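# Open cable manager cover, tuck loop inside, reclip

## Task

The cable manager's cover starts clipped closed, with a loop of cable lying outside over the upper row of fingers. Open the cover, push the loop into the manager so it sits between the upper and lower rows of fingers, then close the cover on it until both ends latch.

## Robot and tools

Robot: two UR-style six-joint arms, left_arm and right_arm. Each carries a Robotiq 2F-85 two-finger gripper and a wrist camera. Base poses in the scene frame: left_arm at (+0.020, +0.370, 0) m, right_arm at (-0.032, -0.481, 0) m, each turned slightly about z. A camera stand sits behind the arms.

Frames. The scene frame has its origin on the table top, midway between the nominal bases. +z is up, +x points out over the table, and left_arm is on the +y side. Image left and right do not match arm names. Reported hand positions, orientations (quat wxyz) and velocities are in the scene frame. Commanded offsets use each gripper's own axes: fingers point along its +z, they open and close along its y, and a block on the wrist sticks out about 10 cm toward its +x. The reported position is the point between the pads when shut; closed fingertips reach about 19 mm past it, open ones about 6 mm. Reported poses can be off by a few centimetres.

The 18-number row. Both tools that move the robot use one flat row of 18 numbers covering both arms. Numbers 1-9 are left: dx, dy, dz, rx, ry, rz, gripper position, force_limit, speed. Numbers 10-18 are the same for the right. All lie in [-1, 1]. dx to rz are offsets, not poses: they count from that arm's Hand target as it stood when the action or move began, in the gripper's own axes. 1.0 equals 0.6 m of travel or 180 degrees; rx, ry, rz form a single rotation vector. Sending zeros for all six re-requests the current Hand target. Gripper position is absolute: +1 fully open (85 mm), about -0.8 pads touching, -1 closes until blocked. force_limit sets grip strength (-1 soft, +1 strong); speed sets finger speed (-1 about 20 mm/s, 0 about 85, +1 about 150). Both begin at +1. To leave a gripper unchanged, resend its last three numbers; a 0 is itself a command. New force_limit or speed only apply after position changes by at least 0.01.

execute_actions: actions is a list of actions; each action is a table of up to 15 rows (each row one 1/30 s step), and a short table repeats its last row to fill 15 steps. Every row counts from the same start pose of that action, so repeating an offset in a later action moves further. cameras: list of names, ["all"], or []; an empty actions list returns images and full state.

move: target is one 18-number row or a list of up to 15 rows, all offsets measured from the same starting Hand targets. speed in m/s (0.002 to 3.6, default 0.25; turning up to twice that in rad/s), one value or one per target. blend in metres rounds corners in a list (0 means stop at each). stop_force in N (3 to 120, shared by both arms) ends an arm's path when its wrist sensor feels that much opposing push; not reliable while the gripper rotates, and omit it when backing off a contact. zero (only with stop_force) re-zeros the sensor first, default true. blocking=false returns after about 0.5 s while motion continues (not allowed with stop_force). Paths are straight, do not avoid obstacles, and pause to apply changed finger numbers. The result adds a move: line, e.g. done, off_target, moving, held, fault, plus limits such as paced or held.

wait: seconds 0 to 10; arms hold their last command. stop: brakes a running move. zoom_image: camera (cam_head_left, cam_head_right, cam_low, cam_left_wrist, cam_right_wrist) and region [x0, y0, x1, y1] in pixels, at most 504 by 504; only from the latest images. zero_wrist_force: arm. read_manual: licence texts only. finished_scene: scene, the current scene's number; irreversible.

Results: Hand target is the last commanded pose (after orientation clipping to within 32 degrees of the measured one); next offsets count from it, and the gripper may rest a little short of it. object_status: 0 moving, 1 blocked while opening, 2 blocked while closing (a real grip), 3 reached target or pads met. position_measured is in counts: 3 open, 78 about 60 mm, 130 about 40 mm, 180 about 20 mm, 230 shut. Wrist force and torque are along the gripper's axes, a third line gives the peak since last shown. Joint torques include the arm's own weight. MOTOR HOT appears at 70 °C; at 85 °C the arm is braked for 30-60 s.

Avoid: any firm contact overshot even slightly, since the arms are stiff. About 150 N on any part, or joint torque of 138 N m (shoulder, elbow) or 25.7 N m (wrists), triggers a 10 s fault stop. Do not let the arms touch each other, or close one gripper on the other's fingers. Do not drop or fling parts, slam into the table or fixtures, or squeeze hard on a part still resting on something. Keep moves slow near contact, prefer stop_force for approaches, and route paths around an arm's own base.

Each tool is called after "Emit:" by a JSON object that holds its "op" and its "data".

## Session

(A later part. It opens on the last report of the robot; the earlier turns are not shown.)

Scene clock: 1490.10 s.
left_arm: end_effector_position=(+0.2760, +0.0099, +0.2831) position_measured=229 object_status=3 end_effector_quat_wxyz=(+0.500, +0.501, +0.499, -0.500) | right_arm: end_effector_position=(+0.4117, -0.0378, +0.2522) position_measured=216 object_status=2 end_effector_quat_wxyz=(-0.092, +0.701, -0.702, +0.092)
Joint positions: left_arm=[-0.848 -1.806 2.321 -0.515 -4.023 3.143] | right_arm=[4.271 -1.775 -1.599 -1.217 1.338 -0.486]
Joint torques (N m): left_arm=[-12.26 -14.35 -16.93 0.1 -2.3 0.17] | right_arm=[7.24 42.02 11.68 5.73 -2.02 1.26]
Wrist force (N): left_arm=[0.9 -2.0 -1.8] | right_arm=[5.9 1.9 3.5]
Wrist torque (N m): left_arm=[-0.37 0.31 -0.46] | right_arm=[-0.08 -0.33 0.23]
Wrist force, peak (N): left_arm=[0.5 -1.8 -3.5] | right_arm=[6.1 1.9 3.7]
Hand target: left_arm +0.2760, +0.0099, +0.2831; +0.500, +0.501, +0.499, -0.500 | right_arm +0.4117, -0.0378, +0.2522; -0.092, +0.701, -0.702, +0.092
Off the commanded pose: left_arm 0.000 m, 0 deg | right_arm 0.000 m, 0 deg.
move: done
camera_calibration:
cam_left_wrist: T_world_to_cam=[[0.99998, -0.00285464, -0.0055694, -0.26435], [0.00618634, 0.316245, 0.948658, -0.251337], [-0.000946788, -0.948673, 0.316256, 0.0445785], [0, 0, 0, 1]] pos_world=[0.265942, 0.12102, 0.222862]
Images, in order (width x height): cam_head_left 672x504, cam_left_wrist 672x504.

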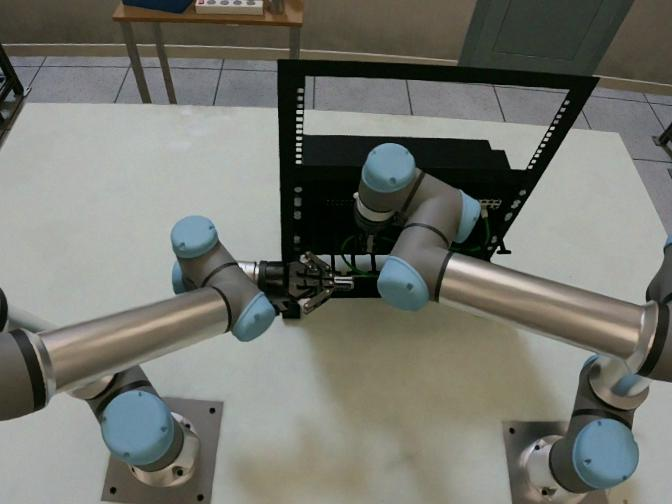

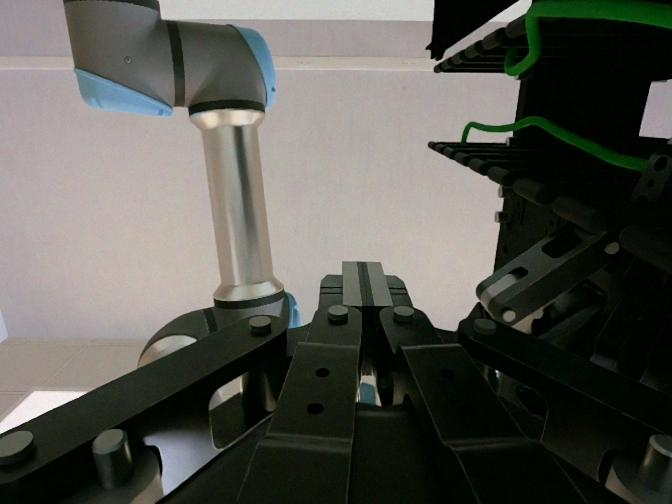

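Emit:
{"op": "move", "data": {"target": [[0.055,0.007,-0.283,0,0,0,-0.8,-1,0,0,0,0,0,0,0,-1,-1,-1],[0.26,0.173,-0.3,0,0,0,-0.8,-1,0,0,0,0,0,0,0,-1,-1,-1],[0.26,0.173,-0.11,0,0,0,-0.8,-1,0,0,0,0,0,0,0,-1,-1,-1]], "speed": [0.25,0.25,0.08]}}

Emit:
{"op": "move", "data": {"target": [[0.003,-0.08,0,0,0,0,-0.8,-1,0,0,0,0,0,0,0,-1,-1,-1],[-0.02,-0.118,0,0,0,0,-0.8,-1,0,0,0,0,0,0,0,-1,-1,-1],[-0.04,-0.132,0,0,0,0,-0.8,-1,0,0,0,0,0,0,0,-1,-1,-1],[-0.08,-0.138,0,0,0,0,-0.8,-1,0,0,-0.016,0.004,0,0,0,-1,-1,-1],[-0.113,-0.135,0,0,0,0,-0.8,-1,0,0,-0.016,0.004,0,0,0,-1,-1,-1],[-0.135,-0.12,0,0,0,0,-0.8,-1,0,0,-0.016,0.004,0,0,0,-1,-1,-1]], "speed": 0.06, "stop_force": 15, "cameras": ["cam_left_wrist","cam_right_wrist"]}}

Emit:
{"op": "zoom_image", "data": {"camera": "cam_right_wrist", "region": [430, 0, 600, 340]}}

Scene clock: 1577.97 s.
left_arm: end_effector_position=(+0.3802, +0.0756, +0.1272) position_measured=229 object_status=3 end_effector_quat_wxyz=(+0.500, +0.501, +0.499, -0.500) | right_arm: end_effector_position=(+0.4117, -0.0378, +0.2522) position_measured=216 object_status=2 end_effector_quat_wxyz=(-0.092, +0.701, -0.702, +0.092)
Joint positions: left_arm=[-0.443 -1.24 2.278 -1.038 -3.618 3.142] | right_arm=[4.271 -1.775 -1.599 -1.217 1.338 -0.486]
Joint torques (N m): left_arm=[2.96 -24.83 -3.59 -0.64 0.51 1.34] | right_arm=[7.01 41.41 10.76 5.37 -1.78 0.94]
Wrist force (N): left_arm=[0.7 -2.0 -1.7] | right_arm=[5.8 1.9 3.5]
Wrist torque (N m): left_arm=[-0.36 0.33 -0.47] | right_arm=[-0.09 -0.33 0.23]
Wrist force, peak (N): left_arm=[1.7 -2.0 -4.6] | right_arm=[6.2 1.9 3.7]
Hand target: left_arm +0.3801, +0.0757, +0.1272; +0.500, +0.501, +0.499, -0.500 | right_arm +0.4117, -0.0378, +0.2522; -0.092, +0.701, -0.702, +0.092
Off the commanded pose: left_arm 0.000 m, 0 deg | right_arm 0.000 m, 0 deg.
move: done

Scene clock: 1581.63 s.
left_arm: end_effector_position=(+0.3081, +0.0758, +0.2081) position_measured=229 object_status=3 end_effector_quat_wxyz=(+0.500, +0.501, +0.499, -0.500) | right_arm: end_effector_position=(+0.4216, -0.0378, +0.2524) position_measured=216 object_status=2 end_effector_quat_wxyz=(-0.092, +0.701, -0.702, +0.092)
Joint positions: left_arm=[-0.567 -1.61 2.403 -0.794 -3.742 3.142] | right_arm=[4.256 -1.79 -1.581 -1.216 1.34 -0.502]
Joint torques (N m): left_arm=[-12.3 -5.71 -17.42 -1.97 -4.5 -1.03] | right_arm=[20.79 45.53 22.09 10.56 1.12 1.3]
Wrist force (N): left_arm=[8.7 -12.4 -3.5] | right_arm=[37.3 1.3 10.3]
Wrist torque (N m): left_arm=[-0.49 0.01 -0.50] | right_arm=[-0.13 -1.09 0.38]
Wrist force, peak (N): left_arm=[12.4 -11.9 -2.0] | right_arm=[39.4 8.2 4.8]
Hand target: left_arm +0.3081, +0.0758, +0.2081; +0.500, +0.501, +0.499, -0.500 | right_arm +0.4216, -0.0378, +0.2524; -0.092, +0.701, -0.702, +0.092
Off the commanded pose: left_arm 0.000 m, 0 deg | right_arm 0.000 m, 0 deg.
move: done
camera_calibration:
cam_left_wrist: T_world_to_cam=[[0.99998, -0.00276015, -0.00560211, -0.296591], [0.00618749, 0.316245, 0.948657, -0.201322], [-0.000846795, -0.948673, 0.316256, 0.130784], [0, 0, 0, 1]] pos_world=[0.297942, 0.18692, 0.147963]
cam_right_wrist: T_world_to_cam=[[-0.967504, 0.0329231, -0.250702, 0.485016], [-0.0506159, 0.946201, 0.319595, 0.0008081], [0.247736, 0.321899, -0.913788, 0.266748], [0, 0, 0, 1]] pos_world=[0.403213, -0.102599, 0.365087]
Images, in order (width x height): cam_left_wrist 672x504, cam_right_wrist 672x504.

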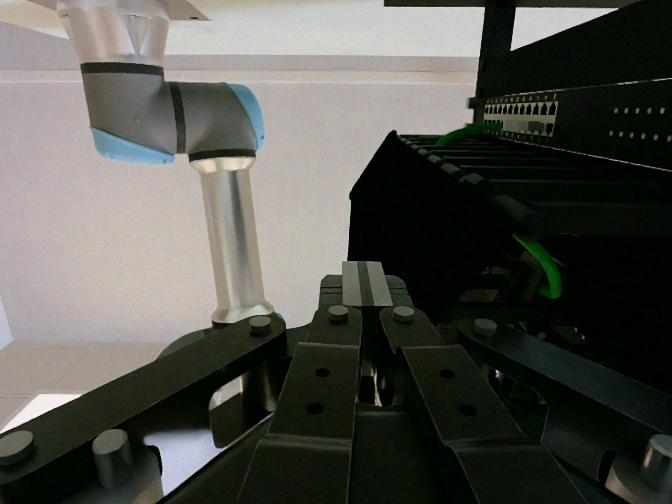

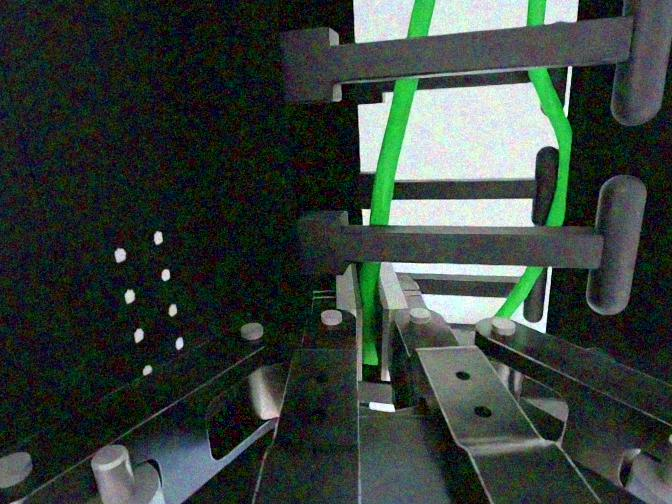

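Scaled by 1.482.

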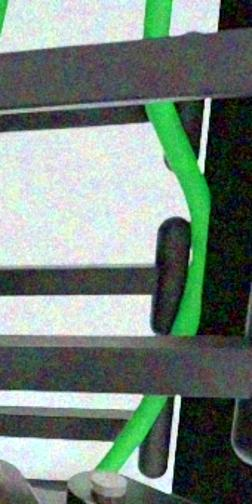

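Emit:
{"op": "move", "data": {"target": [[-0.021,0.02,0,0,0,0,-0.8,-1,0,0,0.004,0,0,0,0,-1,-1,-1],[-0.03,0.06,0,0,0,0,-0.8,-1,0,0,0.004,0,0,0,0,-1,-1,-1]], "speed": 0.02, "stop_force": 40, "cameras": ["cam_left_wrist","cam_right_wrist"]}}

Emit:
{"op": "zoom_image", "data": {"camera": "cam_right_wrist", "region": [430, 0, 672, 340]}}

Emit:
{"op": "zoom_image", "data": {"camera": "cam_left_wrist", "region": [330, 120, 600, 320]}}

Scene clock: 1593.87 s.
left_arm: end_effector_position=(+0.3162, +0.0758, +0.2167) position_measured=229 object_status=3 end_effector_quat_wxyz=(+0.500, +0.501, +0.499, -0.500) | right_arm: end_effector_position=(+0.4193, -0.0378, +0.2518) position_measured=216 object_status=2 end_effector_quat_wxyz=(-0.092, +0.701, -0.702, +0.092)
Joint positions: left_arm=[-0.55 -1.608 2.37 -0.762 -3.725 3.142] | right_arm=[4.26 -1.787 -1.586 -1.215 1.34 -0.498]
Joint torques (N m): left_arm=[-1.44 -35.51 -49.94 -6.74 -12.57 -0.67] | right_arm=[13.05 24.71 36.82 8.9 3.66 -0.96]
Wrist force (N): left_arm=[26.8 -47.6 -3.7] | right_arm=[37.0 -8.3 3.4]
Wrist torque (N m): left_arm=[-0.68 -0.32 -0.48] | right_arm=[-0.14 -1.15 0.48]
Wrist force, peak (N): left_arm=[31.4 -48.6 -0.3] | right_arm=[37.5 1.6 10.4]
Hand target: left_arm +0.3162, +0.0758, +0.2167; +0.500, +0.501, +0.499, -0.500 (not the last commanded pose) | right_arm +0.4193, -0.0378, +0.2517; -0.092, +0.701, -0.702, +0.092
Off the commanded pose: left_arm 0.029 m, 0 deg | right_arm 0.000 m, 0 deg.
move: contact (left_arm)
camera_calibration:
cam_left_wrist: T_world_to_cam=[[0.999978, -0.00304771, -0.00581976, -0.304553], [0.00648481, 0.316153, 0.948686, -0.209609], [-0.00105139, -0.948703, 0.316166, 0.128154], [0, 0, 0, 1]] pos_world=[0.306041, 0.18692, 0.156563]
cam_right_wrist: T_world_to_cam=[[-0.967504, 0.0329231, -0.250702, 0.482544], [-0.0506159, 0.946201, 0.319595, 0.000878379], [0.247736, 0.321899, -0.913788, 0.266794], [0, 0, 0, 1]] pos_world=[0.400813, -0.102599, 0.364487]
Images, in order (width x height): cam_left_wrist 672x504, cam_right_wrist 672x504.

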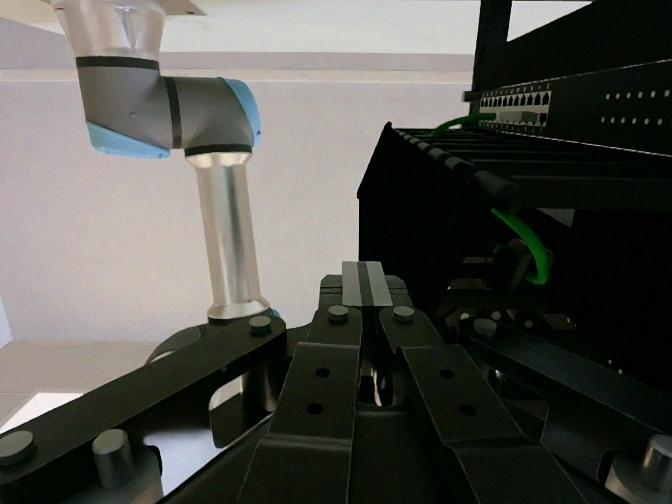

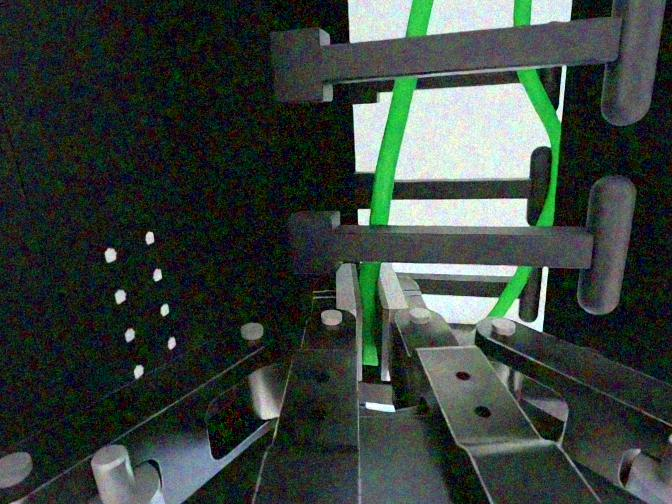

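Scaled by 1.482.

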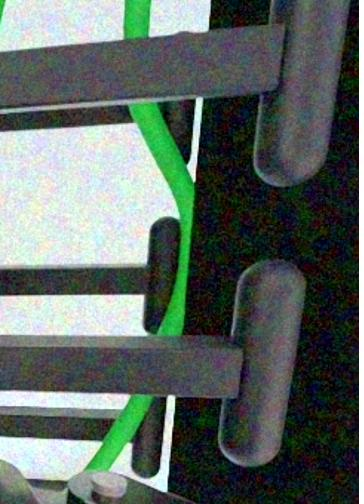

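Scaled by 1.867.

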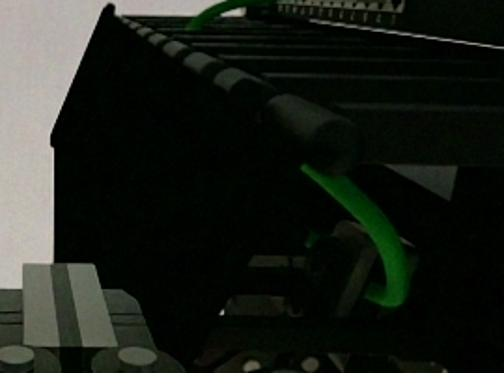

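Emit:
{"op": "move", "data": {"target": [[0,-0.02,0,0,0,0,-0.8,-1,0,0,0,0,0,0,0,-1,-1,-1],[-0.025,-0.018,0,0,0,0,-0.8,-1,0,0,0,0,0,0,0,-1,-1,-1]], "speed": 0.03}}

Emit:
{"op": "move", "data": {"target": [-0.015,0.08,0,0,0,0,-0.8,-1,0,0,0,0,0,0,0,-1,-1,-1], "speed": 0.02, "stop_force": 45, "cameras": ["cam_left_wrist","cam_right_wrist"]}}

Emit:
{"op": "zoom_image", "data": {"camera": "cam_right_wrist", "region": [430, 0, 672, 340]}}

Scene clock: 1608.97 s.
left_arm: end_effector_position=(+0.3054, +0.0758, +0.2319) position_measured=229 object_status=3 end_effector_quat_wxyz=(+0.500, +0.501, +0.499, -0.500) end_effector_velocity=(+0.000, +0.000, -0.001) end_effector_angular_velocity=(-0.002, -0.003, -0.002) | right_arm: end_effector_position=(+0.4193, -0.0378, +0.2517) position_measured=216 object_status=2 end_effector_quat_wxyz=(-0.092, +0.701, -0.702, +0.092)
Joint positions: left_arm=[-0.573 -1.673 2.376 -0.704 -3.748 3.142] | right_arm=[4.26 -1.787 -1.586 -1.215 1.34 -0.498]
Joint velocities: left_arm=[-0.001 0.002 0.002 -0.007 0.001 0.001] | right_arm=[within noise]
Joint torques (N m): left_arm=[14.55 -6.16 -21.01 -7.13 -4.06 1.28] | right_arm=[13.13 20.9 37.44 6.56 3.87 -0.99]
Wrist force (N): left_arm=[15.6 -23.1 -4.3] | right_arm=[36.9 -8.4 3.6]
Wrist torque (N m): left_arm=[-0.53 -0.22 -0.47] | right_arm=[-0.16 -1.13 0.48]
Wrist force, peak (N): left_arm=[27.0 -48.0 -3.6] | right_arm=[37.2 -8.5 3.7]
Hand target: left_arm +0.3054, +0.0759, +0.2317; +0.500, +0.501, +0.499, -0.500 | right_arm +0.4193, -0.0378, +0.2517; -0.092, +0.701, -0.702, +0.092
Off the commanded pose: left_arm 0.000 m, 0 deg | right_arm 0.000 m, 0 deg.
move: done

Scene clock: 1612.13 s.
left_arm: end_effector_position=(+0.3159, +0.0823, +0.2416) position_measured=229 object_status=3 end_effector_quat_wxyz=(+0.462, +0.536, +0.461, -0.535) | right_arm: end_effector_position=(+0.4193, -0.0378, +0.2517) position_measured=216 object_status=2 end_effector_quat_wxyz=(-0.092, +0.701, -0.702, +0.092)
Joint positions: left_arm=[-0.472 -1.564 2.243 -0.678 -3.501 3.143] | right_arm=[4.26 -1.787 -1.586 -1.215 1.34 -0.498]
Joint torques (N m): left_arm=[20.17 -32.82 -33.06 -5.15 -13.95 0.53] | right_arm=[13.64 20.01 37.86 6.47 4.2 -1]
Wrist force (N): left_arm=[20.3 -59.7 10.7] | right_arm=[37.1 -8.3 3.8]
Wrist torque (N m): left_arm=[-0.39 -0.18 -0.36] | right_arm=[-0.13 -1.17 0.48]
Wrist force, peak (N): left_arm=[30.2 -61.8 -15.2] | right_arm=[37.1 -8.4 3.6]
Hand target: left_arm +0.3534, +0.0757, +0.2408; +0.500, +0.501, +0.499, -0.500 | right_arm +0.4193, -0.0378, +0.2517; -0.092, +0.701, -0.702, +0.092
Off the commanded pose: left_arm 0.038 m, 8 deg | right_arm 0.000 m, 0 deg.
move: off_target (left_arm)
camera_calibration:
cam_left_wrist: T_world_to_cam=[[0.988882, -0.148589, -0.00579929, -0.28868], [0.0523735, 0.311522, 0.948794, -0.249384], [-0.139174, -0.938549, 0.315841, 0.169321], [0, 0, 0, 1]] pos_world=[0.322097, 0.19371, 0.181461]
cam_right_wrist: T_world_to_cam=[[-0.967504, 0.0329231, -0.250702, 0.482544], [-0.0506159, 0.946201, 0.319595, 0.000878379], [0.247736, 0.321899, -0.913788, 0.266794], [0, 0, 0, 1]] pos_world=[0.400813, -0.102599, 0.364487]
Images, in order (width x height): cam_left_wrist 672x504, cam_right_wrist 672x504.

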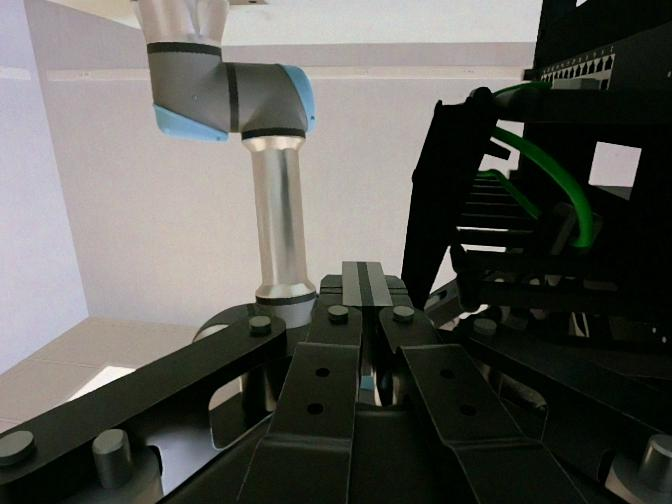

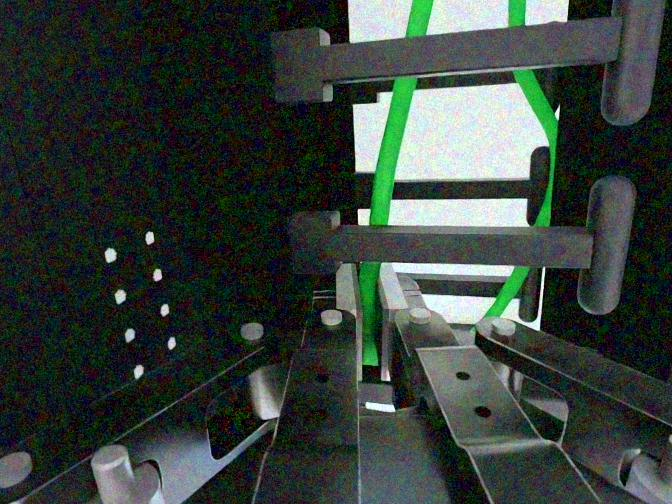

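Scaled by 1.482.

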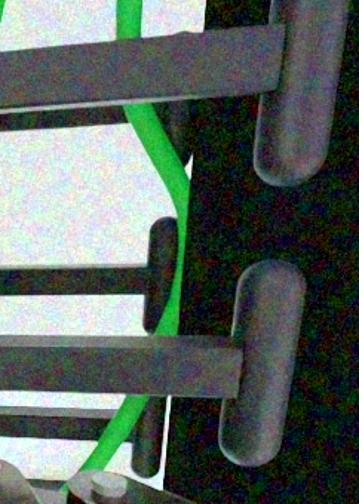

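Emit:
{"op": "move", "data": {"target": [[0,0,0,0,0,0,-0.8,-1,0,0.0,0.01,0,0,0,0,-0.55,-1,-1],[0,0,0,0,0,0,-0.8,-1,0,0.003,0.01,0,0,0,0,-0.55,-1,-1]], "speed": 0.03, "cameras": ["cam_left_wrist","cam_right_wrist"]}}

Scene clock: 1627.50 s.
left_arm: end_effector_position=(+0.3159, +0.0823, +0.2416) position_measured=229 object_status=3 end_effector_quat_wxyz=(+0.462, +0.536, +0.461, -0.535) | right_arm: end_effector_position=(+0.4135, -0.0398, +0.2502) position_measured=199 object_status=3 end_effector_quat_wxyz=(-0.092, +0.701, -0.702, +0.092)
Joint positions: left_arm=[-0.472 -1.564 2.243 -0.678 -3.501 3.143] | right_arm=[4.267 -1.775 -1.604 -1.211 1.339 -0.491]
Joint torques (N m): left_arm=[5.36 -33.1 -31.4 -7.05 -13.86 -1.53] | right_arm=[3.34 22.85 32.37 4.38 -1.07 0.34]
Wrist force (N): left_arm=[21.3 -58.6 13.0] | right_arm=[2.4 1.5 3.2]
Wrist torque (N m): left_arm=[-0.34 -0.15 -0.37] | right_arm=[0.00 -0.16 0.25]
Wrist force, peak (N): left_arm=[20.9 -59.6 11.0] | right_arm=[41.4 2.1 -0.4]
Hand target: left_arm +0.3534, +0.0757, +0.2408; +0.500, +0.501, +0.499, -0.500 | right_arm +0.4135, -0.0396, +0.2502; -0.092, +0.701, -0.702, +0.092
Off the commanded pose: left_arm 0.038 m, 8 deg | right_arm 0.000 m, 0 deg.
move: off_target (left_arm)
camera_calibration:
cam_left_wrist: T_world_to_cam=[[0.988882, -0.148589, -0.00579929, -0.288566], [0.0523735, 0.311522, 0.948794, -0.24941], [-0.139174, -0.938549, 0.315841, 0.169401], [0, 0, 0, 1]] pos_world=[0.321997, 0.19381, 0.181461]
cam_right_wrist: T_world_to_cam=[[-0.967511, 0.0329148, -0.250679, 0.476587], [-0.0506081, 0.946212, 0.319565, 0.00290283], [0.247714, 0.321869, -0.913804, 0.267392], [0, 0, 0, 1]] pos_world=[0.395013, -0.104499, 0.362887]
Images, in order (width x height): cam_left_wrist 672x504, cam_right_wrist 672x504.

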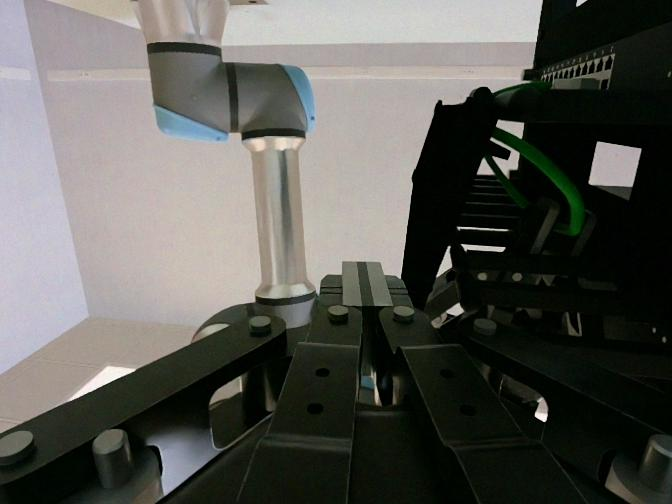

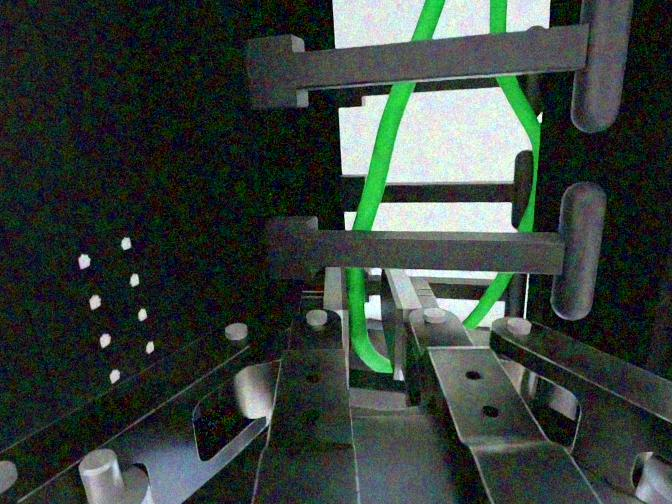

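Emit:
{"op": "move", "data": {"target": [[0.01,-0.09,0,0,0,0,-0.8,-1,0,0,0,0,0,0,0,-0.55,-1,-1],[0.01,-0.06,0,0,0,0,-0.8,-1,0,0,0,0,0,0,0,-0.55,-1,-1],[0.0,-0.01,0,0,0,0,-0.8,-1,0,0,0,0,0,0,0,-0.55,-1,-1]], "speed": [0.05,0.08,0.08], "cameras": ["cam_left_wrist","cam_right_wrist"]}}

Scene clock: 1636.33 s.
left_arm: end_effector_position=(+0.3159, +0.0805, +0.2414) position_measured=229 object_status=3 end_effector_quat_wxyz=(+0.468, +0.531, +0.468, -0.530) | right_arm: end_effector_position=(+0.4135, -0.0396, +0.2502) position_measured=199 object_status=3 end_effector_quat_wxyz=(-0.092, +0.701, -0.702, +0.092)
Joint positions: left_arm=[-0.485 -1.579 2.258 -0.679 -3.536 3.143] | right_arm=[4.267 -1.775 -1.604 -1.211 1.339 -0.49]
Joint torques (N m): left_arm=[12.77 -31.62 -30.5 -5.02 -14.98 0.88] | right_arm=[6.05 23.45 35.34 1.08 -2.42 1.04]
Wrist force (N): left_arm=[18.7 -57.5 10.1] | right_arm=[2.2 1.5 3.5]
Wrist torque (N m): left_arm=[-0.44 -0.23 -0.33] | right_arm=[0.00 -0.14 0.25]
Wrist force, peak (N): left_arm=[33.9 -65.2 -5.6] | right_arm=[2.6 1.6 3.7]
Hand target: left_arm +0.3474, +0.0758, +0.2408; +0.500, +0.501, +0.499, -0.500 | right_arm +0.4135, -0.0396, +0.2502; -0.092, +0.701, -0.702, +0.092
Off the commanded pose: left_arm 0.032 m, 7 deg | right_arm 0.000 m, 0 deg.
move: off_target (left_arm)
camera_calibration:
cam_left_wrist: T_world_to_cam=[[0.992065, -0.125595, -0.00573871, -0.29178], [0.0450864, 0.312782, 0.948754, -0.246418], [-0.117364, -0.941484, 0.315963, 0.160949], [0, 0, 0, 1]] pos_world=[0.319464, 0.19196, 0.181262]
cam_right_wrist: T_world_to_cam=[[-0.967504, 0.0329231, -0.250702, 0.476591], [-0.0506159, 0.946201, 0.319595, 0.00279932], [0.247736, 0.321899, -0.913788, 0.267348], [0, 0, 0, 1]] pos_world=[0.395013, -0.104399, 0.362887]
Images, in order (width x height): cam_left_wrist 672x504, cam_right_wrist 672x504.

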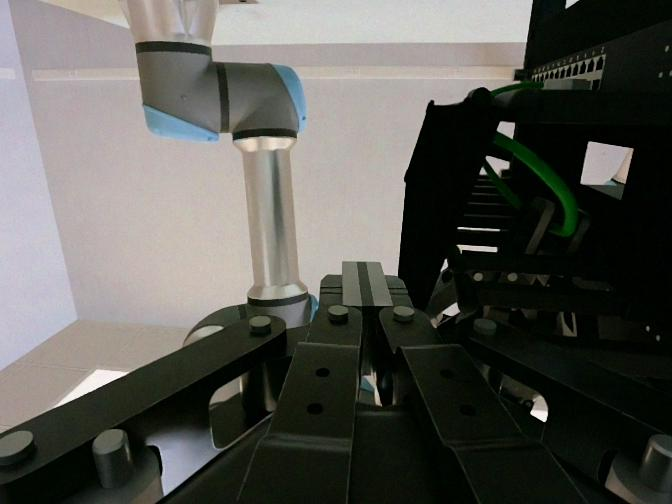

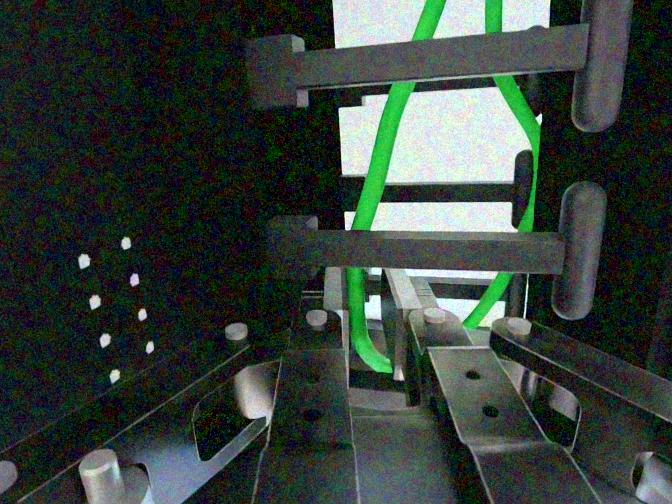

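Emit:
{"op": "move", "data": {"target": [0,0,0,0,0,0,-0.8,-1,0,0,0,-0.025,0,0,0,-0.55,-1,-1], "speed": 0.05, "cameras": ["cam_left_wrist","cam_right_wrist"]}}

Scene clock: 1649.37 s.
left_arm: end_effector_position=(+0.3157, +0.0805, +0.2414) position_measured=229 object_status=3 end_effector_quat_wxyz=(+0.468, +0.531, +0.467, -0.530) | right_arm: end_effector_position=(+0.4096, -0.0396, +0.2650) position_measured=199 object_status=3 end_effector_quat_wxyz=(-0.092, +0.701, -0.702, +0.092) end_effector_velocity=(+0.001, +0.001, +0.000) end_effector_angular_velocity=(+0.005, -0.004, +0.000)
Joint positions: left_arm=[-0.485 -1.579 2.258 -0.679 -3.536 3.143] | right_arm=[4.273 -1.762 -1.582 -1.248 1.338 -0.484]
Joint velocities: left_arm=[within noise] | right_arm=[0 -0.001 -0.002 0.01 -0.001 0]
Joint torques (N m): left_arm=[3.91 -31.95 -31.18 -8.17 -14.01 -1.4] | right_arm=[-2.57 21.36 10.92 5.4 -2.84 -0.21]
Wrist force (N): left_arm=[21.4 -56.2 8.9] | right_arm=[2.0 1.6 3.4]
Wrist torque (N m): left_arm=[-0.46 -0.26 -0.37] | right_arm=[-0.01 -0.14 0.18]
Wrist force, peak (N): left_arm=[19.1 -57.5 9.9] | right_arm=[2.3 1.5 4.5]
Hand target: left_arm +0.3474, +0.0758, +0.2408; +0.500, +0.501, +0.499, -0.500 | right_arm +0.4096, -0.0396, +0.2647; -0.092, +0.701, -0.702, +0.092
Off the commanded pose: left_arm 0.032 m, 7 deg | right_arm 0.000 m, 0 deg.
move: off_target (left_arm)
camera_calibration:
cam_left_wrist: T_world_to_cam=[[0.992037, -0.125814, -0.00576679, -0.291525], [0.0451806, 0.312761, 0.948757, -0.246436], [-0.117563, -0.941462, 0.315955, 0.160987], [0, 0, 0, 1]] pos_world=[0.319264, 0.191961, 0.181262]
cam_right_wrist: T_world_to_cam=[[-0.967481, 0.033034, -0.250778, 0.476559], [-0.050616, 0.946099, 0.319898, -0.00225349], [0.247828, 0.322189, -0.91366, 0.281784], [0, 0, 0, 1]] pos_world=[0.391113, -0.104398, 0.377686]
Images, in order (width x height): cam_left_wrist 672x504, cam_right_wrist 672x504.

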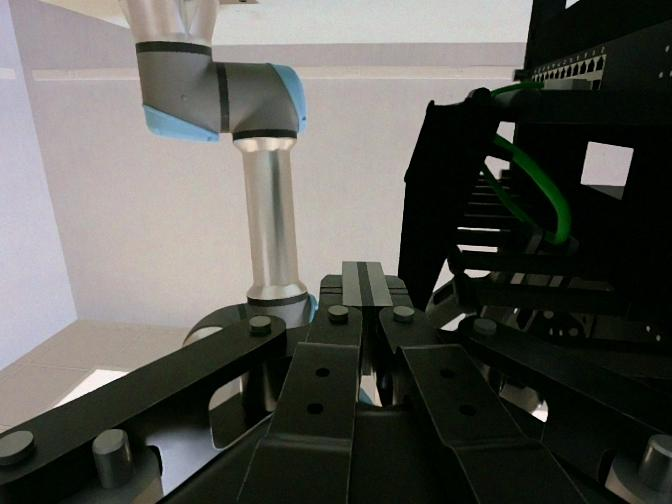

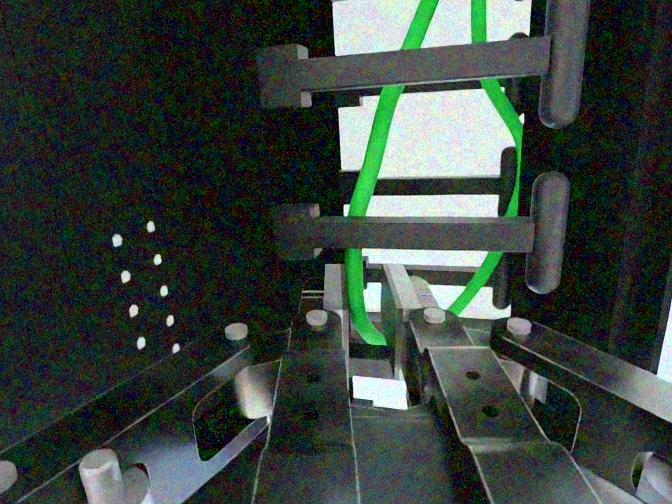

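Emit:
{"op": "move", "data": {"target": [0,0,0,0,0,0,-0.8,-1,0,0,0,-0.12,0,0,0,-0.55,-1,-1], "speed": 0.06, "cameras": ["cam_left_wrist","cam_right_wrist"]}}

Scene clock: 1658.97 s.
left_arm: end_effector_position=(+0.3157, +0.0805, +0.2414) position_measured=229 object_status=3 end_effector_quat_wxyz=(+0.468, +0.531, +0.467, -0.530) | right_arm: end_effector_position=(+0.3910, -0.0396, +0.3344) position_measured=199 object_status=3 end_effector_quat_wxyz=(-0.092, +0.701, -0.702, +0.092)
Joint positions: left_arm=[-0.485 -1.579 2.258 -0.679 -3.536 3.143] | right_arm=[4.303 -1.714 -1.458 -1.426 1.335 -0.453]
Joint torques (N m): left_arm=[6.51 -32.4 -29.67 -8.45 -13.81 -1.59] | right_arm=[-6.03 21.37 11.5 5.06 -2.3 -1.37]
Wrist force (N): left_arm=[20.8 -56.0 8.7] | right_arm=[1.9 2.1 3.3]
Wrist torque (N m): left_arm=[-0.47 -0.22 -0.37] | right_arm=[0.03 -0.15 0.21]
Wrist force, peak (N): left_arm=[21.0 -56.4 9.2] | right_arm=[2.1 1.8 5.1]
Hand target: left_arm +0.3474, +0.0758, +0.2408; +0.500, +0.501, +0.499, -0.500 | right_arm +0.3910, -0.0396, +0.3342; -0.092, +0.701, -0.702, +0.092
Off the commanded pose: left_arm 0.032 m, 7 deg | right_arm 0.000 m, 0 deg.
move: off_target (left_arm)
camera_calibration:
cam_left_wrist: T_world_to_cam=[[0.992037, -0.125814, -0.00576679, -0.291525], [0.0451806, 0.312761, 0.948757, -0.246436], [-0.117563, -0.941462, 0.315955, 0.160987], [0, 0, 0, 1]] pos_world=[0.319264, 0.191961, 0.181262]
cam_right_wrist: T_world_to_cam=[[-0.967481, 0.033034, -0.250778, 0.475968], [-0.050616, 0.946099, 0.319898, -0.0253959], [0.247828, 0.322189, -0.91366, 0.349801], [0, 0, 0, 1]] pos_world=[0.372513, -0.104398, 0.447086]
Images, in order (width x height): cam_left_wrist 672x504, cam_right_wrist 672x504.

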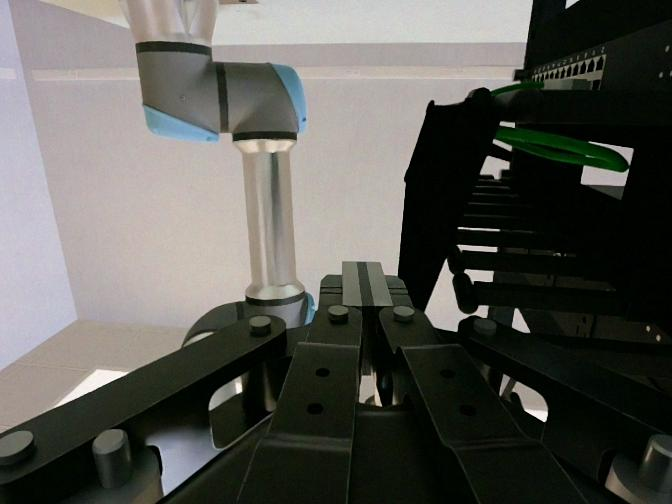

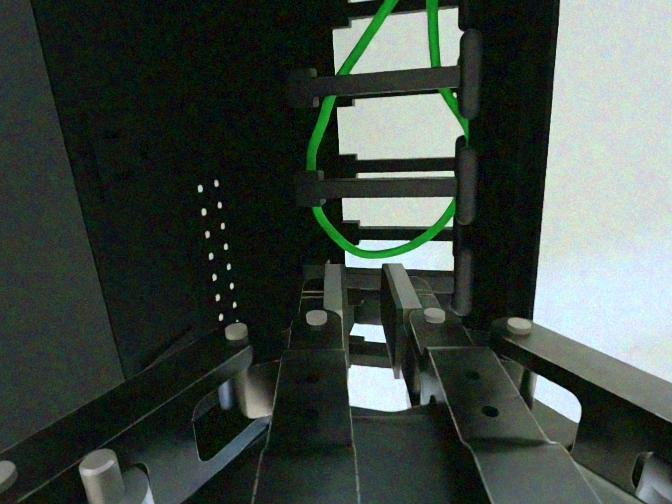

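Emit:
{"op": "move", "data": {"target": [[0.01,-0.11,0,0,0,0,-0.8,-1,0,0,0,0,0,0,0,-0.55,-1,-1],[0,-0.01,0,0,0,0,-0.8,-1,0,0,0,0,0,0,0,-0.55,-1,-1]], "speed": 0.1, "cameras": ["cam_left_wrist","cam_right_wrist"]}}

Emit:
{"op": "zoom_image", "data": {"camera": "cam_right_wrist", "region": [280, 0, 560, 320]}}

Scene clock: 1668.50 s.
left_arm: end_effector_position=(+0.3129, +0.0797, +0.2412) position_measured=229 object_status=3 end_effector_quat_wxyz=(+0.471, +0.528, +0.471, -0.527) end_effector_velocity=(+0.002, +0.000, +0.000) end_effector_angular_velocity=(+0.000, +0.001, +0.010) | right_arm: end_effector_position=(+0.3910, -0.0396, +0.3342) position_measured=199 object_status=3 end_effector_quat_wxyz=(-0.092, +0.701, -0.702, +0.092)
Joint positions: left_arm=[-0.496 -1.594 2.273 -0.679 -3.56 3.143] | right_arm=[4.303 -1.714 -1.458 -1.426 1.335 -0.454]
Joint velocities: left_arm=[0 -0.002 0.002 0 -0.01 0] | right_arm=[within noise]
Joint torques (N m): left_arm=[7.86 -33.19 -30.81 -5.27 -15.06 1] | right_arm=[-5.75 22.32 11.65 2.22 1.71 -1.64]
Wrist force (N): left_arm=[20.6 -54.7 9.8] | right_arm=[1.9 2.1 3.4]
Wrist torque (N m): left_arm=[-0.34 0.02 -0.37] | right_arm=[0.03 -0.15 0.22]
Wrist force, peak (N): left_arm=[33.5 -64.8 -0.8] | right_arm=[2.3 2.0 3.5]
Hand target: left_arm +0.3414, +0.0758, +0.2408; +0.500, +0.501, +0.499, -0.500 | right_arm +0.3910, -0.0396, +0.3342; -0.092, +0.701, -0.702, +0.092
Off the commanded pose: left_arm 0.029 m, 6 deg | right_arm 0.000 m, 0 deg.
move: off_target (left_arm)
camera_calibration:
cam_left_wrist: T_world_to_cam=[[0.993517, -0.113539, -0.00580926, -0.290392], [0.0413504, 0.313291, 0.948756, -0.244729], [-0.105901, -0.942846, 0.315955, 0.156477], [0, 0, 0, 1]] pos_world=[0.3152, 0.191234, 0.181062]
cam_right_wrist: T_world_to_cam=[[-0.967504, 0.0329231, -0.250702, 0.475906], [-0.0506159, 0.946201, 0.319595, -0.0252175], [0.247736, 0.321899, -0.913788, 0.349772], [0, 0, 0, 1]] pos_world=[0.372513, -0.104399, 0.446987]
Images, in order (width x height): cam_left_wrist 672x504, cam_right_wrist 672x504.

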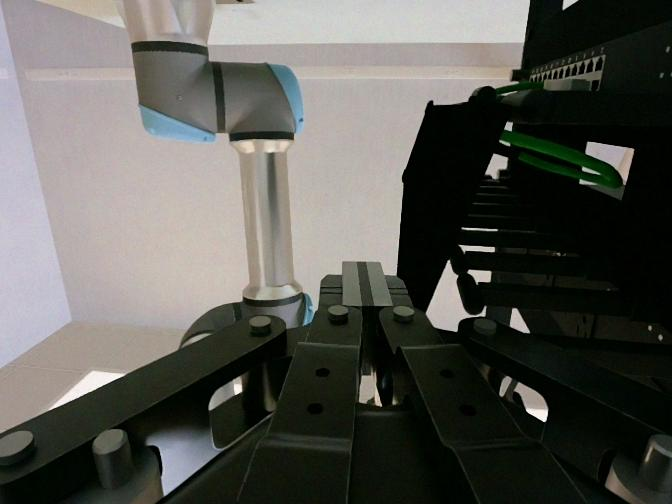

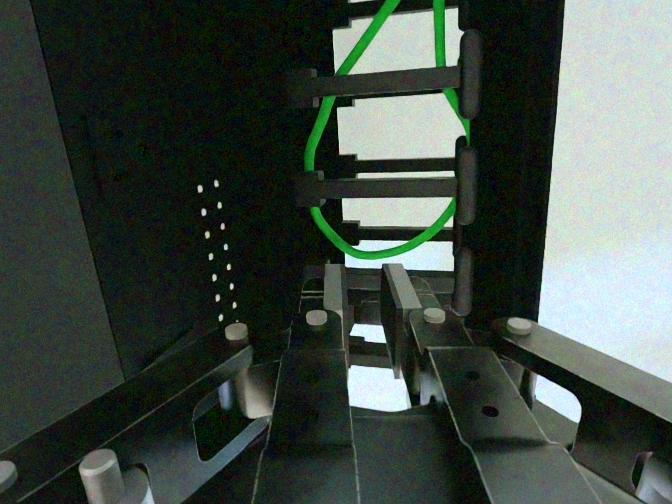

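Scaled by 1.575.

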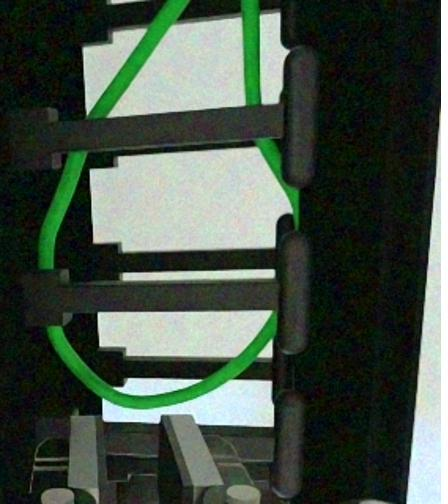

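Emit:
{"op": "move", "data": {"target": [[0.01,-0.09,0,0,0,0,-0.8,-1,0,0,0,0,0,0,0,-0.55,-1,-1],[0.03,-0.1,0,0,0,0,-0.8,-1,0,0,0,0,0,0,0,-0.55,-1,-1]], "speed": 0.1, "cameras": ["cam_left_wrist","cam_right_wrist"]}}

Emit:
{"op": "zoom_image", "data": {"camera": "cam_right_wrist", "region": [280, 0, 560, 320]}}

Scene clock: 1682.27 s.
left_arm: end_effector_position=(+0.2814, +0.0758, +0.2227) position_measured=229 object_status=3 end_effector_quat_wxyz=(+0.500, +0.501, +0.499, -0.500) | right_arm: end_effector_position=(+0.3910, -0.0396, +0.3342) position_measured=199 object_status=3 end_effector_quat_wxyz=(-0.092, +0.701, -0.702, +0.092)
Joint positions: left_arm=[-0.632 -1.724 2.449 -0.725 -3.807 3.142] | right_arm=[4.303 -1.714 -1.458 -1.426 1.335 -0.454]
Joint torques (N m): left_arm=[12.52 -23.63 -15.97 -1.8 1.57 -0.36] | right_arm=[-5.79 25.06 11.65 4.79 1.76 -1.42]
Wrist force (N): left_arm=[1.3 -4.2 -1.9] | right_arm=[2.0 2.3 3.2]
Wrist torque (N m): left_arm=[-0.64 0.37 -0.38] | right_arm=[0.06 -0.17 0.22]
Wrist force, peak (N): left_arm=[20.1 -55.0 10.1] | right_arm=[2.0 2.3 3.5]
Hand target: left_arm +0.2814, +0.0759, +0.2227; +0.500, +0.501, +0.499, -0.500 | right_arm +0.3910, -0.0396, +0.3342; -0.092, +0.701, -0.702, +0.092
Off the commanded pose: left_arm 0.000 m, 0 deg | right_arm 0.000 m, 0 deg.
move: done
camera_calibration:
cam_left_wrist: T_world_to_cam=[[0.999977, -0.00311295, -0.00600925, -0.269675], [0.00668507, 0.316031, 0.948725, -0.215145], [-0.00105423, -0.948744, 0.316045, 0.126343], [0, 0, 0, 1]] pos_world=[0.27124, 0.18702, 0.162563]
cam_right_wrist: T_world_to_cam=[[-0.967504, 0.0329231, -0.250702, 0.475906], [-0.0506159, 0.946201, 0.319595, -0.0252175], [0.247736, 0.321899, -0.913788, 0.349772], [0, 0, 0, 1]] pos_world=[0.372513, -0.104399, 0.446987]
Images, in order (width x height): cam_left_wrist 672x504, cam_right_wrist 672x504.

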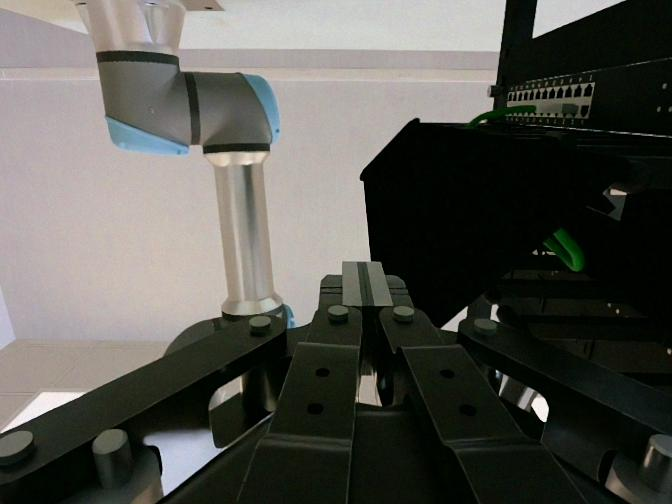

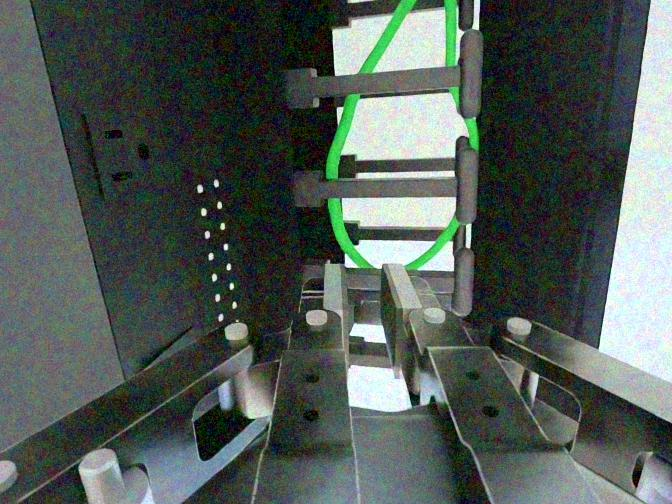

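Scaled by 1.575.

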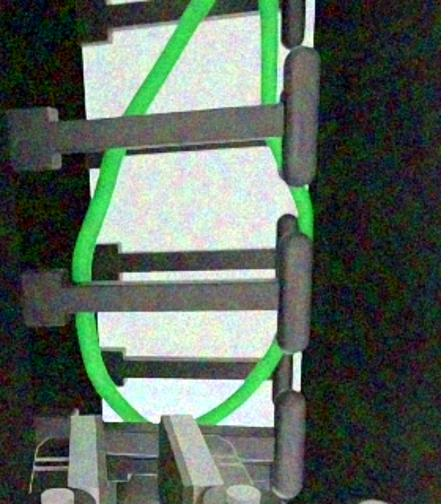

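Emit:
{"op": "move", "data": {"target": [[0.12,0.033,0,0,0,0,-0.8,-1,0,0,0,0,0,0,0,-0.55,-1,-1],[0.14,0.046,0,0,0,0,-0.8,-1,0,0,0,0,0,0,0,-0.55,-1,-1],[0.163,0.084,0,0,0,0,-0.8,-1,0,0,0,0,0,0,0,-0.55,-1,-1],[0.16,0.165,0,0,0,0,-0.8,-1,0,0,0,0,0,0,0,-0.55,-1,-1],[0.16,0.165,-0.175,0,0,0,-0.8,-1,0,0,0,0,0,0,0,-0.55,-1,-1]], "speed": 0.1, "cameras": ["cam_right_wrist","cam_left_wrist"]}}

Scene clock: 1735.37 s.
left_arm: end_effector_position=(+0.3808, +0.1806, +0.1267) position_measured=229 object_status=3 end_effector_quat_wxyz=(+0.500, +0.501, +0.499, -0.500) | right_arm: end_effector_position=(+0.3910, -0.0396, +0.3342) position_measured=199 object_status=3 end_effector_quat_wxyz=(-0.092, +0.701, -0.702, +0.092)
Joint positions: left_arm=[-0.15 -1.231 2.263 -1.033 -3.325 3.142] | right_arm=[4.303 -1.714 -1.458 -1.426 1.335 -0.454]
Joint torques (N m): left_arm=[4.64 -36.31 -2.39 1.32 0.78 1.13] | right_arm=[-5.76 29.17 12.51 4.98 1.68 -1.46]
Wrist force (N): left_arm=[0.3 -3.3 -2.0] | right_arm=[2.1 2.1 3.4]
Wrist torque (N m): left_arm=[-0.57 0.39 -0.47] | right_arm=[0.03 -0.18 0.22]
Wrist force, peak (N): left_arm=[3.7 -3.5 -2.0] | right_arm=[2.1 2.2 3.5]
Hand target: left_arm +0.3807, +0.1807, +0.1268; +0.500, +0.501, +0.499, -0.500 | right_arm +0.3910, -0.0396, +0.3342; -0.092, +0.701, -0.702, +0.092
Off the commanded pose: left_arm 0.000 m, 0 deg | right_arm 0.000 m, 0 deg.
move: done
camera_calibration:
cam_left_wrist: T_world_to_cam=[[0.999979, -0.00285848, -0.00588592, -0.369408], [0.00648772, 0.316123, 0.948696, -0.157772], [-0.000851149, -0.948714, 0.316135, 0.256032], [0, 0, 0, 1]] pos_world=[0.370641, 0.29172, 0.0665626]
cam_right_wrist: T_world_to_cam=[[-0.967504, 0.0329231, -0.250702, 0.475906], [-0.0506159, 0.946201, 0.319595, -0.0252175], [0.247736, 0.321899, -0.913788, 0.349772], [0, 0, 0, 1]] pos_world=[0.372513, -0.104399, 0.446987]
Images, in order (width x height): cam_left_wrist 672x504, cam_right_wrist 672x504.

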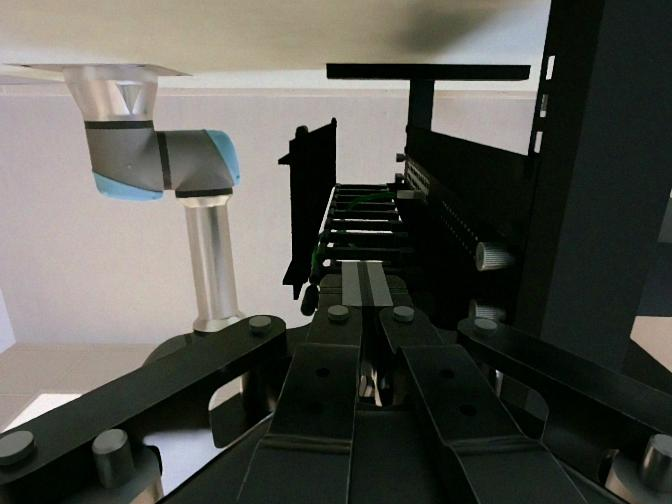

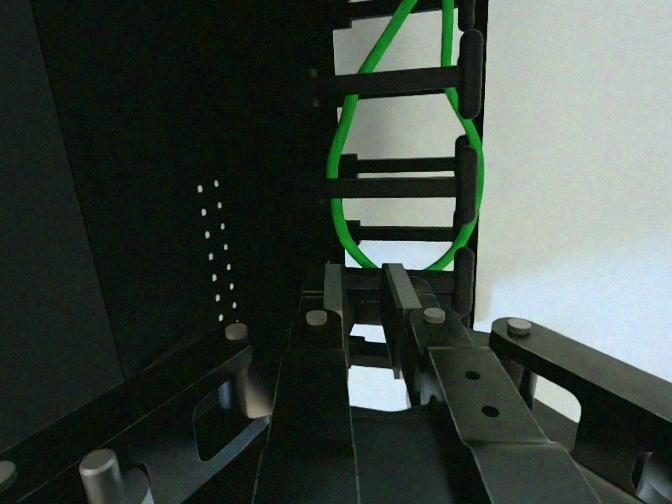

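Emit:
{"op": "move", "data": {"target": [[-0.205,-0.168,0,0,0,0,-0.8,-1,0,0,0,0,0,0,0,-0.55,-1,-1],[-0.272,-0.185,0.25,0,0,0,-0.8,-1,0,0,0,0,0,0,0,-0.55,-1,-1],[-0.272,-0.15,0.25,-0.333,0,0,-0.8,-1,0,0,0,0,0,0,0,-0.55,-1,-1]], "speed": 0.25, "cameras": ["cam_left_wrist"]}}

Scene clock: 1751.00 s.
left_arm: end_effector_position=(+0.2902, +0.0308, +0.2899) position_measured=229 object_status=3 end_effector_quat_wxyz=(+0.683, +0.184, +0.682, -0.184) | right_arm: end_effector_position=(+0.3910, -0.0396, +0.3342) position_measured=199 object_status=3 end_effector_quat_wxyz=(-0.092, +0.701, -0.702, +0.092)
Joint positions: left_arm=[-1.977 -2.045 2.441 -0.406 -6.198 3.152] | right_arm=[4.303 -1.714 -1.458 -1.426 1.335 -0.454]
Joint torques (N m): left_arm=[13.45 6.83 -16.7 -1.88 -2.14 0.1] | right_arm=[-6.14 34.28 13.59 4.91 1.53 -1.38]
Wrist force (N): left_arm=[0.2 -3.6 -1.8] | right_arm=[1.9 2.2 3.4]
Wrist torque (N m): left_arm=[-0.63 0.43 -0.47] | right_arm=[0.04 -0.16 0.22]
Wrist force, peak (N): left_arm=[-2.5 -5.7 -1.9] | right_arm=[2.2 2.3 3.4]
Hand target: left_arm +0.2902, +0.0309, +0.2899; +0.683, +0.184, +0.682, -0.184 | right_arm +0.3910, -0.0396, +0.3342; -0.092, +0.701, -0.702, +0.092
Off the commanded pose: left_arm 0.000 m, 0 deg | right_arm 0.000 m, 0 deg.
move: done
camera_calibration:
cam_left_wrist: T_world_to_cam=[[0.503771, 0.863813, -0.00645596, -0.160819], [-0.270555, 0.164875, 0.948481, -0.179515], [0.820374, -0.476071, 0.316769, -0.190794], [0, 0, 0, 1]] pos_world=[0.18897, 0.0776835, 0.229666]
Images, in order (width x height): cam_left_wrist 672x504.

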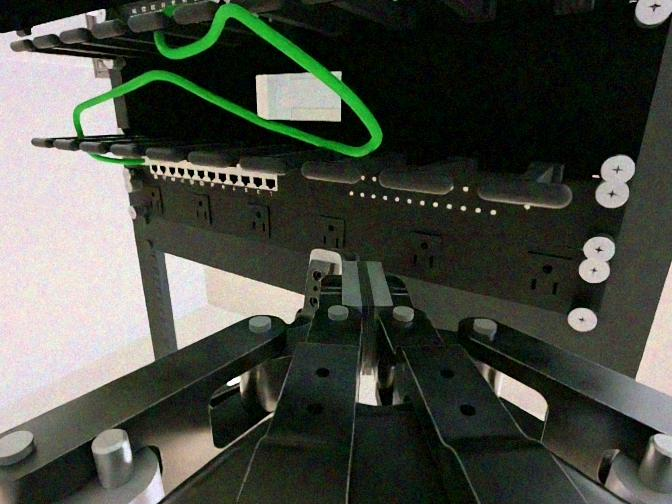

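Emit:
{"op": "move", "data": {"target": [[0.155,-0.086,0.088,0,0,0,-0.8,-1,0,0,0,0,0,0,0,-0.55,-1,-1],[0.155,-0.079,0.19,0,0,0,-0.8,-1,0,0,0,0,0,0,0,-0.55,-1,-1]], "speed": 0.1, "stop_force": 15, "cameras": ["cam_left_wrist","cam_right_wrist"]}}

Scene clock: 1790.00 s.
left_arm: end_effector_position=(+0.3650, -0.0674, +0.1970) position_measured=229 object_status=3 end_effector_quat_wxyz=(+0.683, +0.184, +0.682, -0.184) | right_arm: end_effector_position=(+0.3910, -0.0396, +0.3342) position_measured=199 object_status=3 end_effector_quat_wxyz=(-0.092, +0.701, -0.702, +0.092)
Joint positions: left_arm=[-1.569 -1.48 2.309 -0.831 -5.79 3.144] | right_arm=[4.303 -1.714 -1.458 -1.426 1.335 -0.454]
Joint torques (N m): left_arm=[9.12 -32.73 -21.18 -2.78 1.98 0.82] | right_arm=[-5.69 38.46 14.35 4.98 1.45 -1.45]
Wrist force (N): left_arm=[0.2 -3.6 -1.9] | right_arm=[2.0 2.0 3.3]
Wrist torque (N m): left_arm=[-0.62 0.43 -0.38] | right_arm=[0.01 -0.17 0.22]
Wrist force, peak (N): left_arm=[1.5 -4.3 -2.7] | right_arm=[2.1 2.2 3.6]
Hand target: left_arm +0.3650, -0.0674, +0.1970; +0.683, +0.184, +0.682, -0.184 | right_arm +0.3910, -0.0396, +0.3342; -0.092, +0.701, -0.702, +0.092
Off the commanded pose: left_arm 0.000 m, 0 deg | right_arm 0.000 m, 0 deg.
move: done
camera_calibration:
cam_left_wrist: T_world_to_cam=[[0.503551, 0.863942, -0.00640068, -0.114222], [-0.270628, 0.164763, 0.94848, -0.0549555], [0.820486, -0.475875, 0.316773, -0.269507], [0, 0, 0, 1]] pos_world=[0.263771, -0.020516, 0.136766]
cam_right_wrist: T_world_to_cam=[[-0.967504, 0.0329231, -0.250702, 0.475906], [-0.0506159, 0.946201, 0.319595, -0.0252175], [0.247736, 0.321899, -0.913788, 0.349772], [0, 0, 0, 1]] pos_world=[0.372513, -0.104399, 0.446987]
Images, in order (width x height): cam_left_wrist 672x504, cam_right_wrist 672x504.

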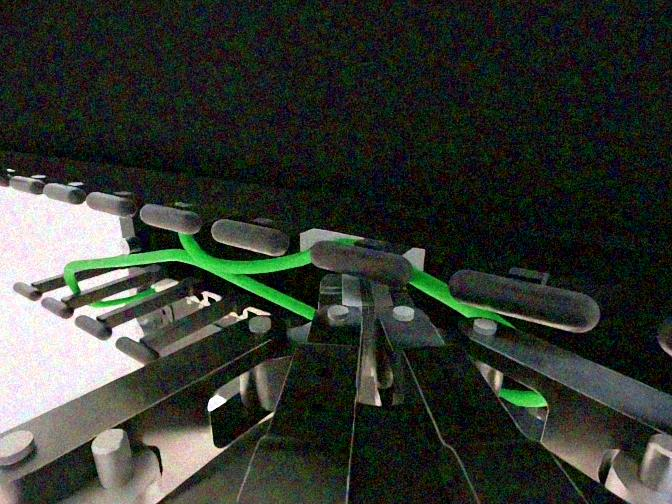

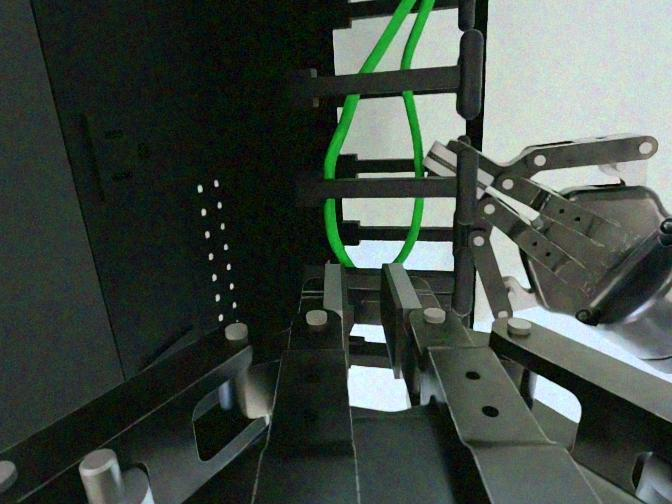

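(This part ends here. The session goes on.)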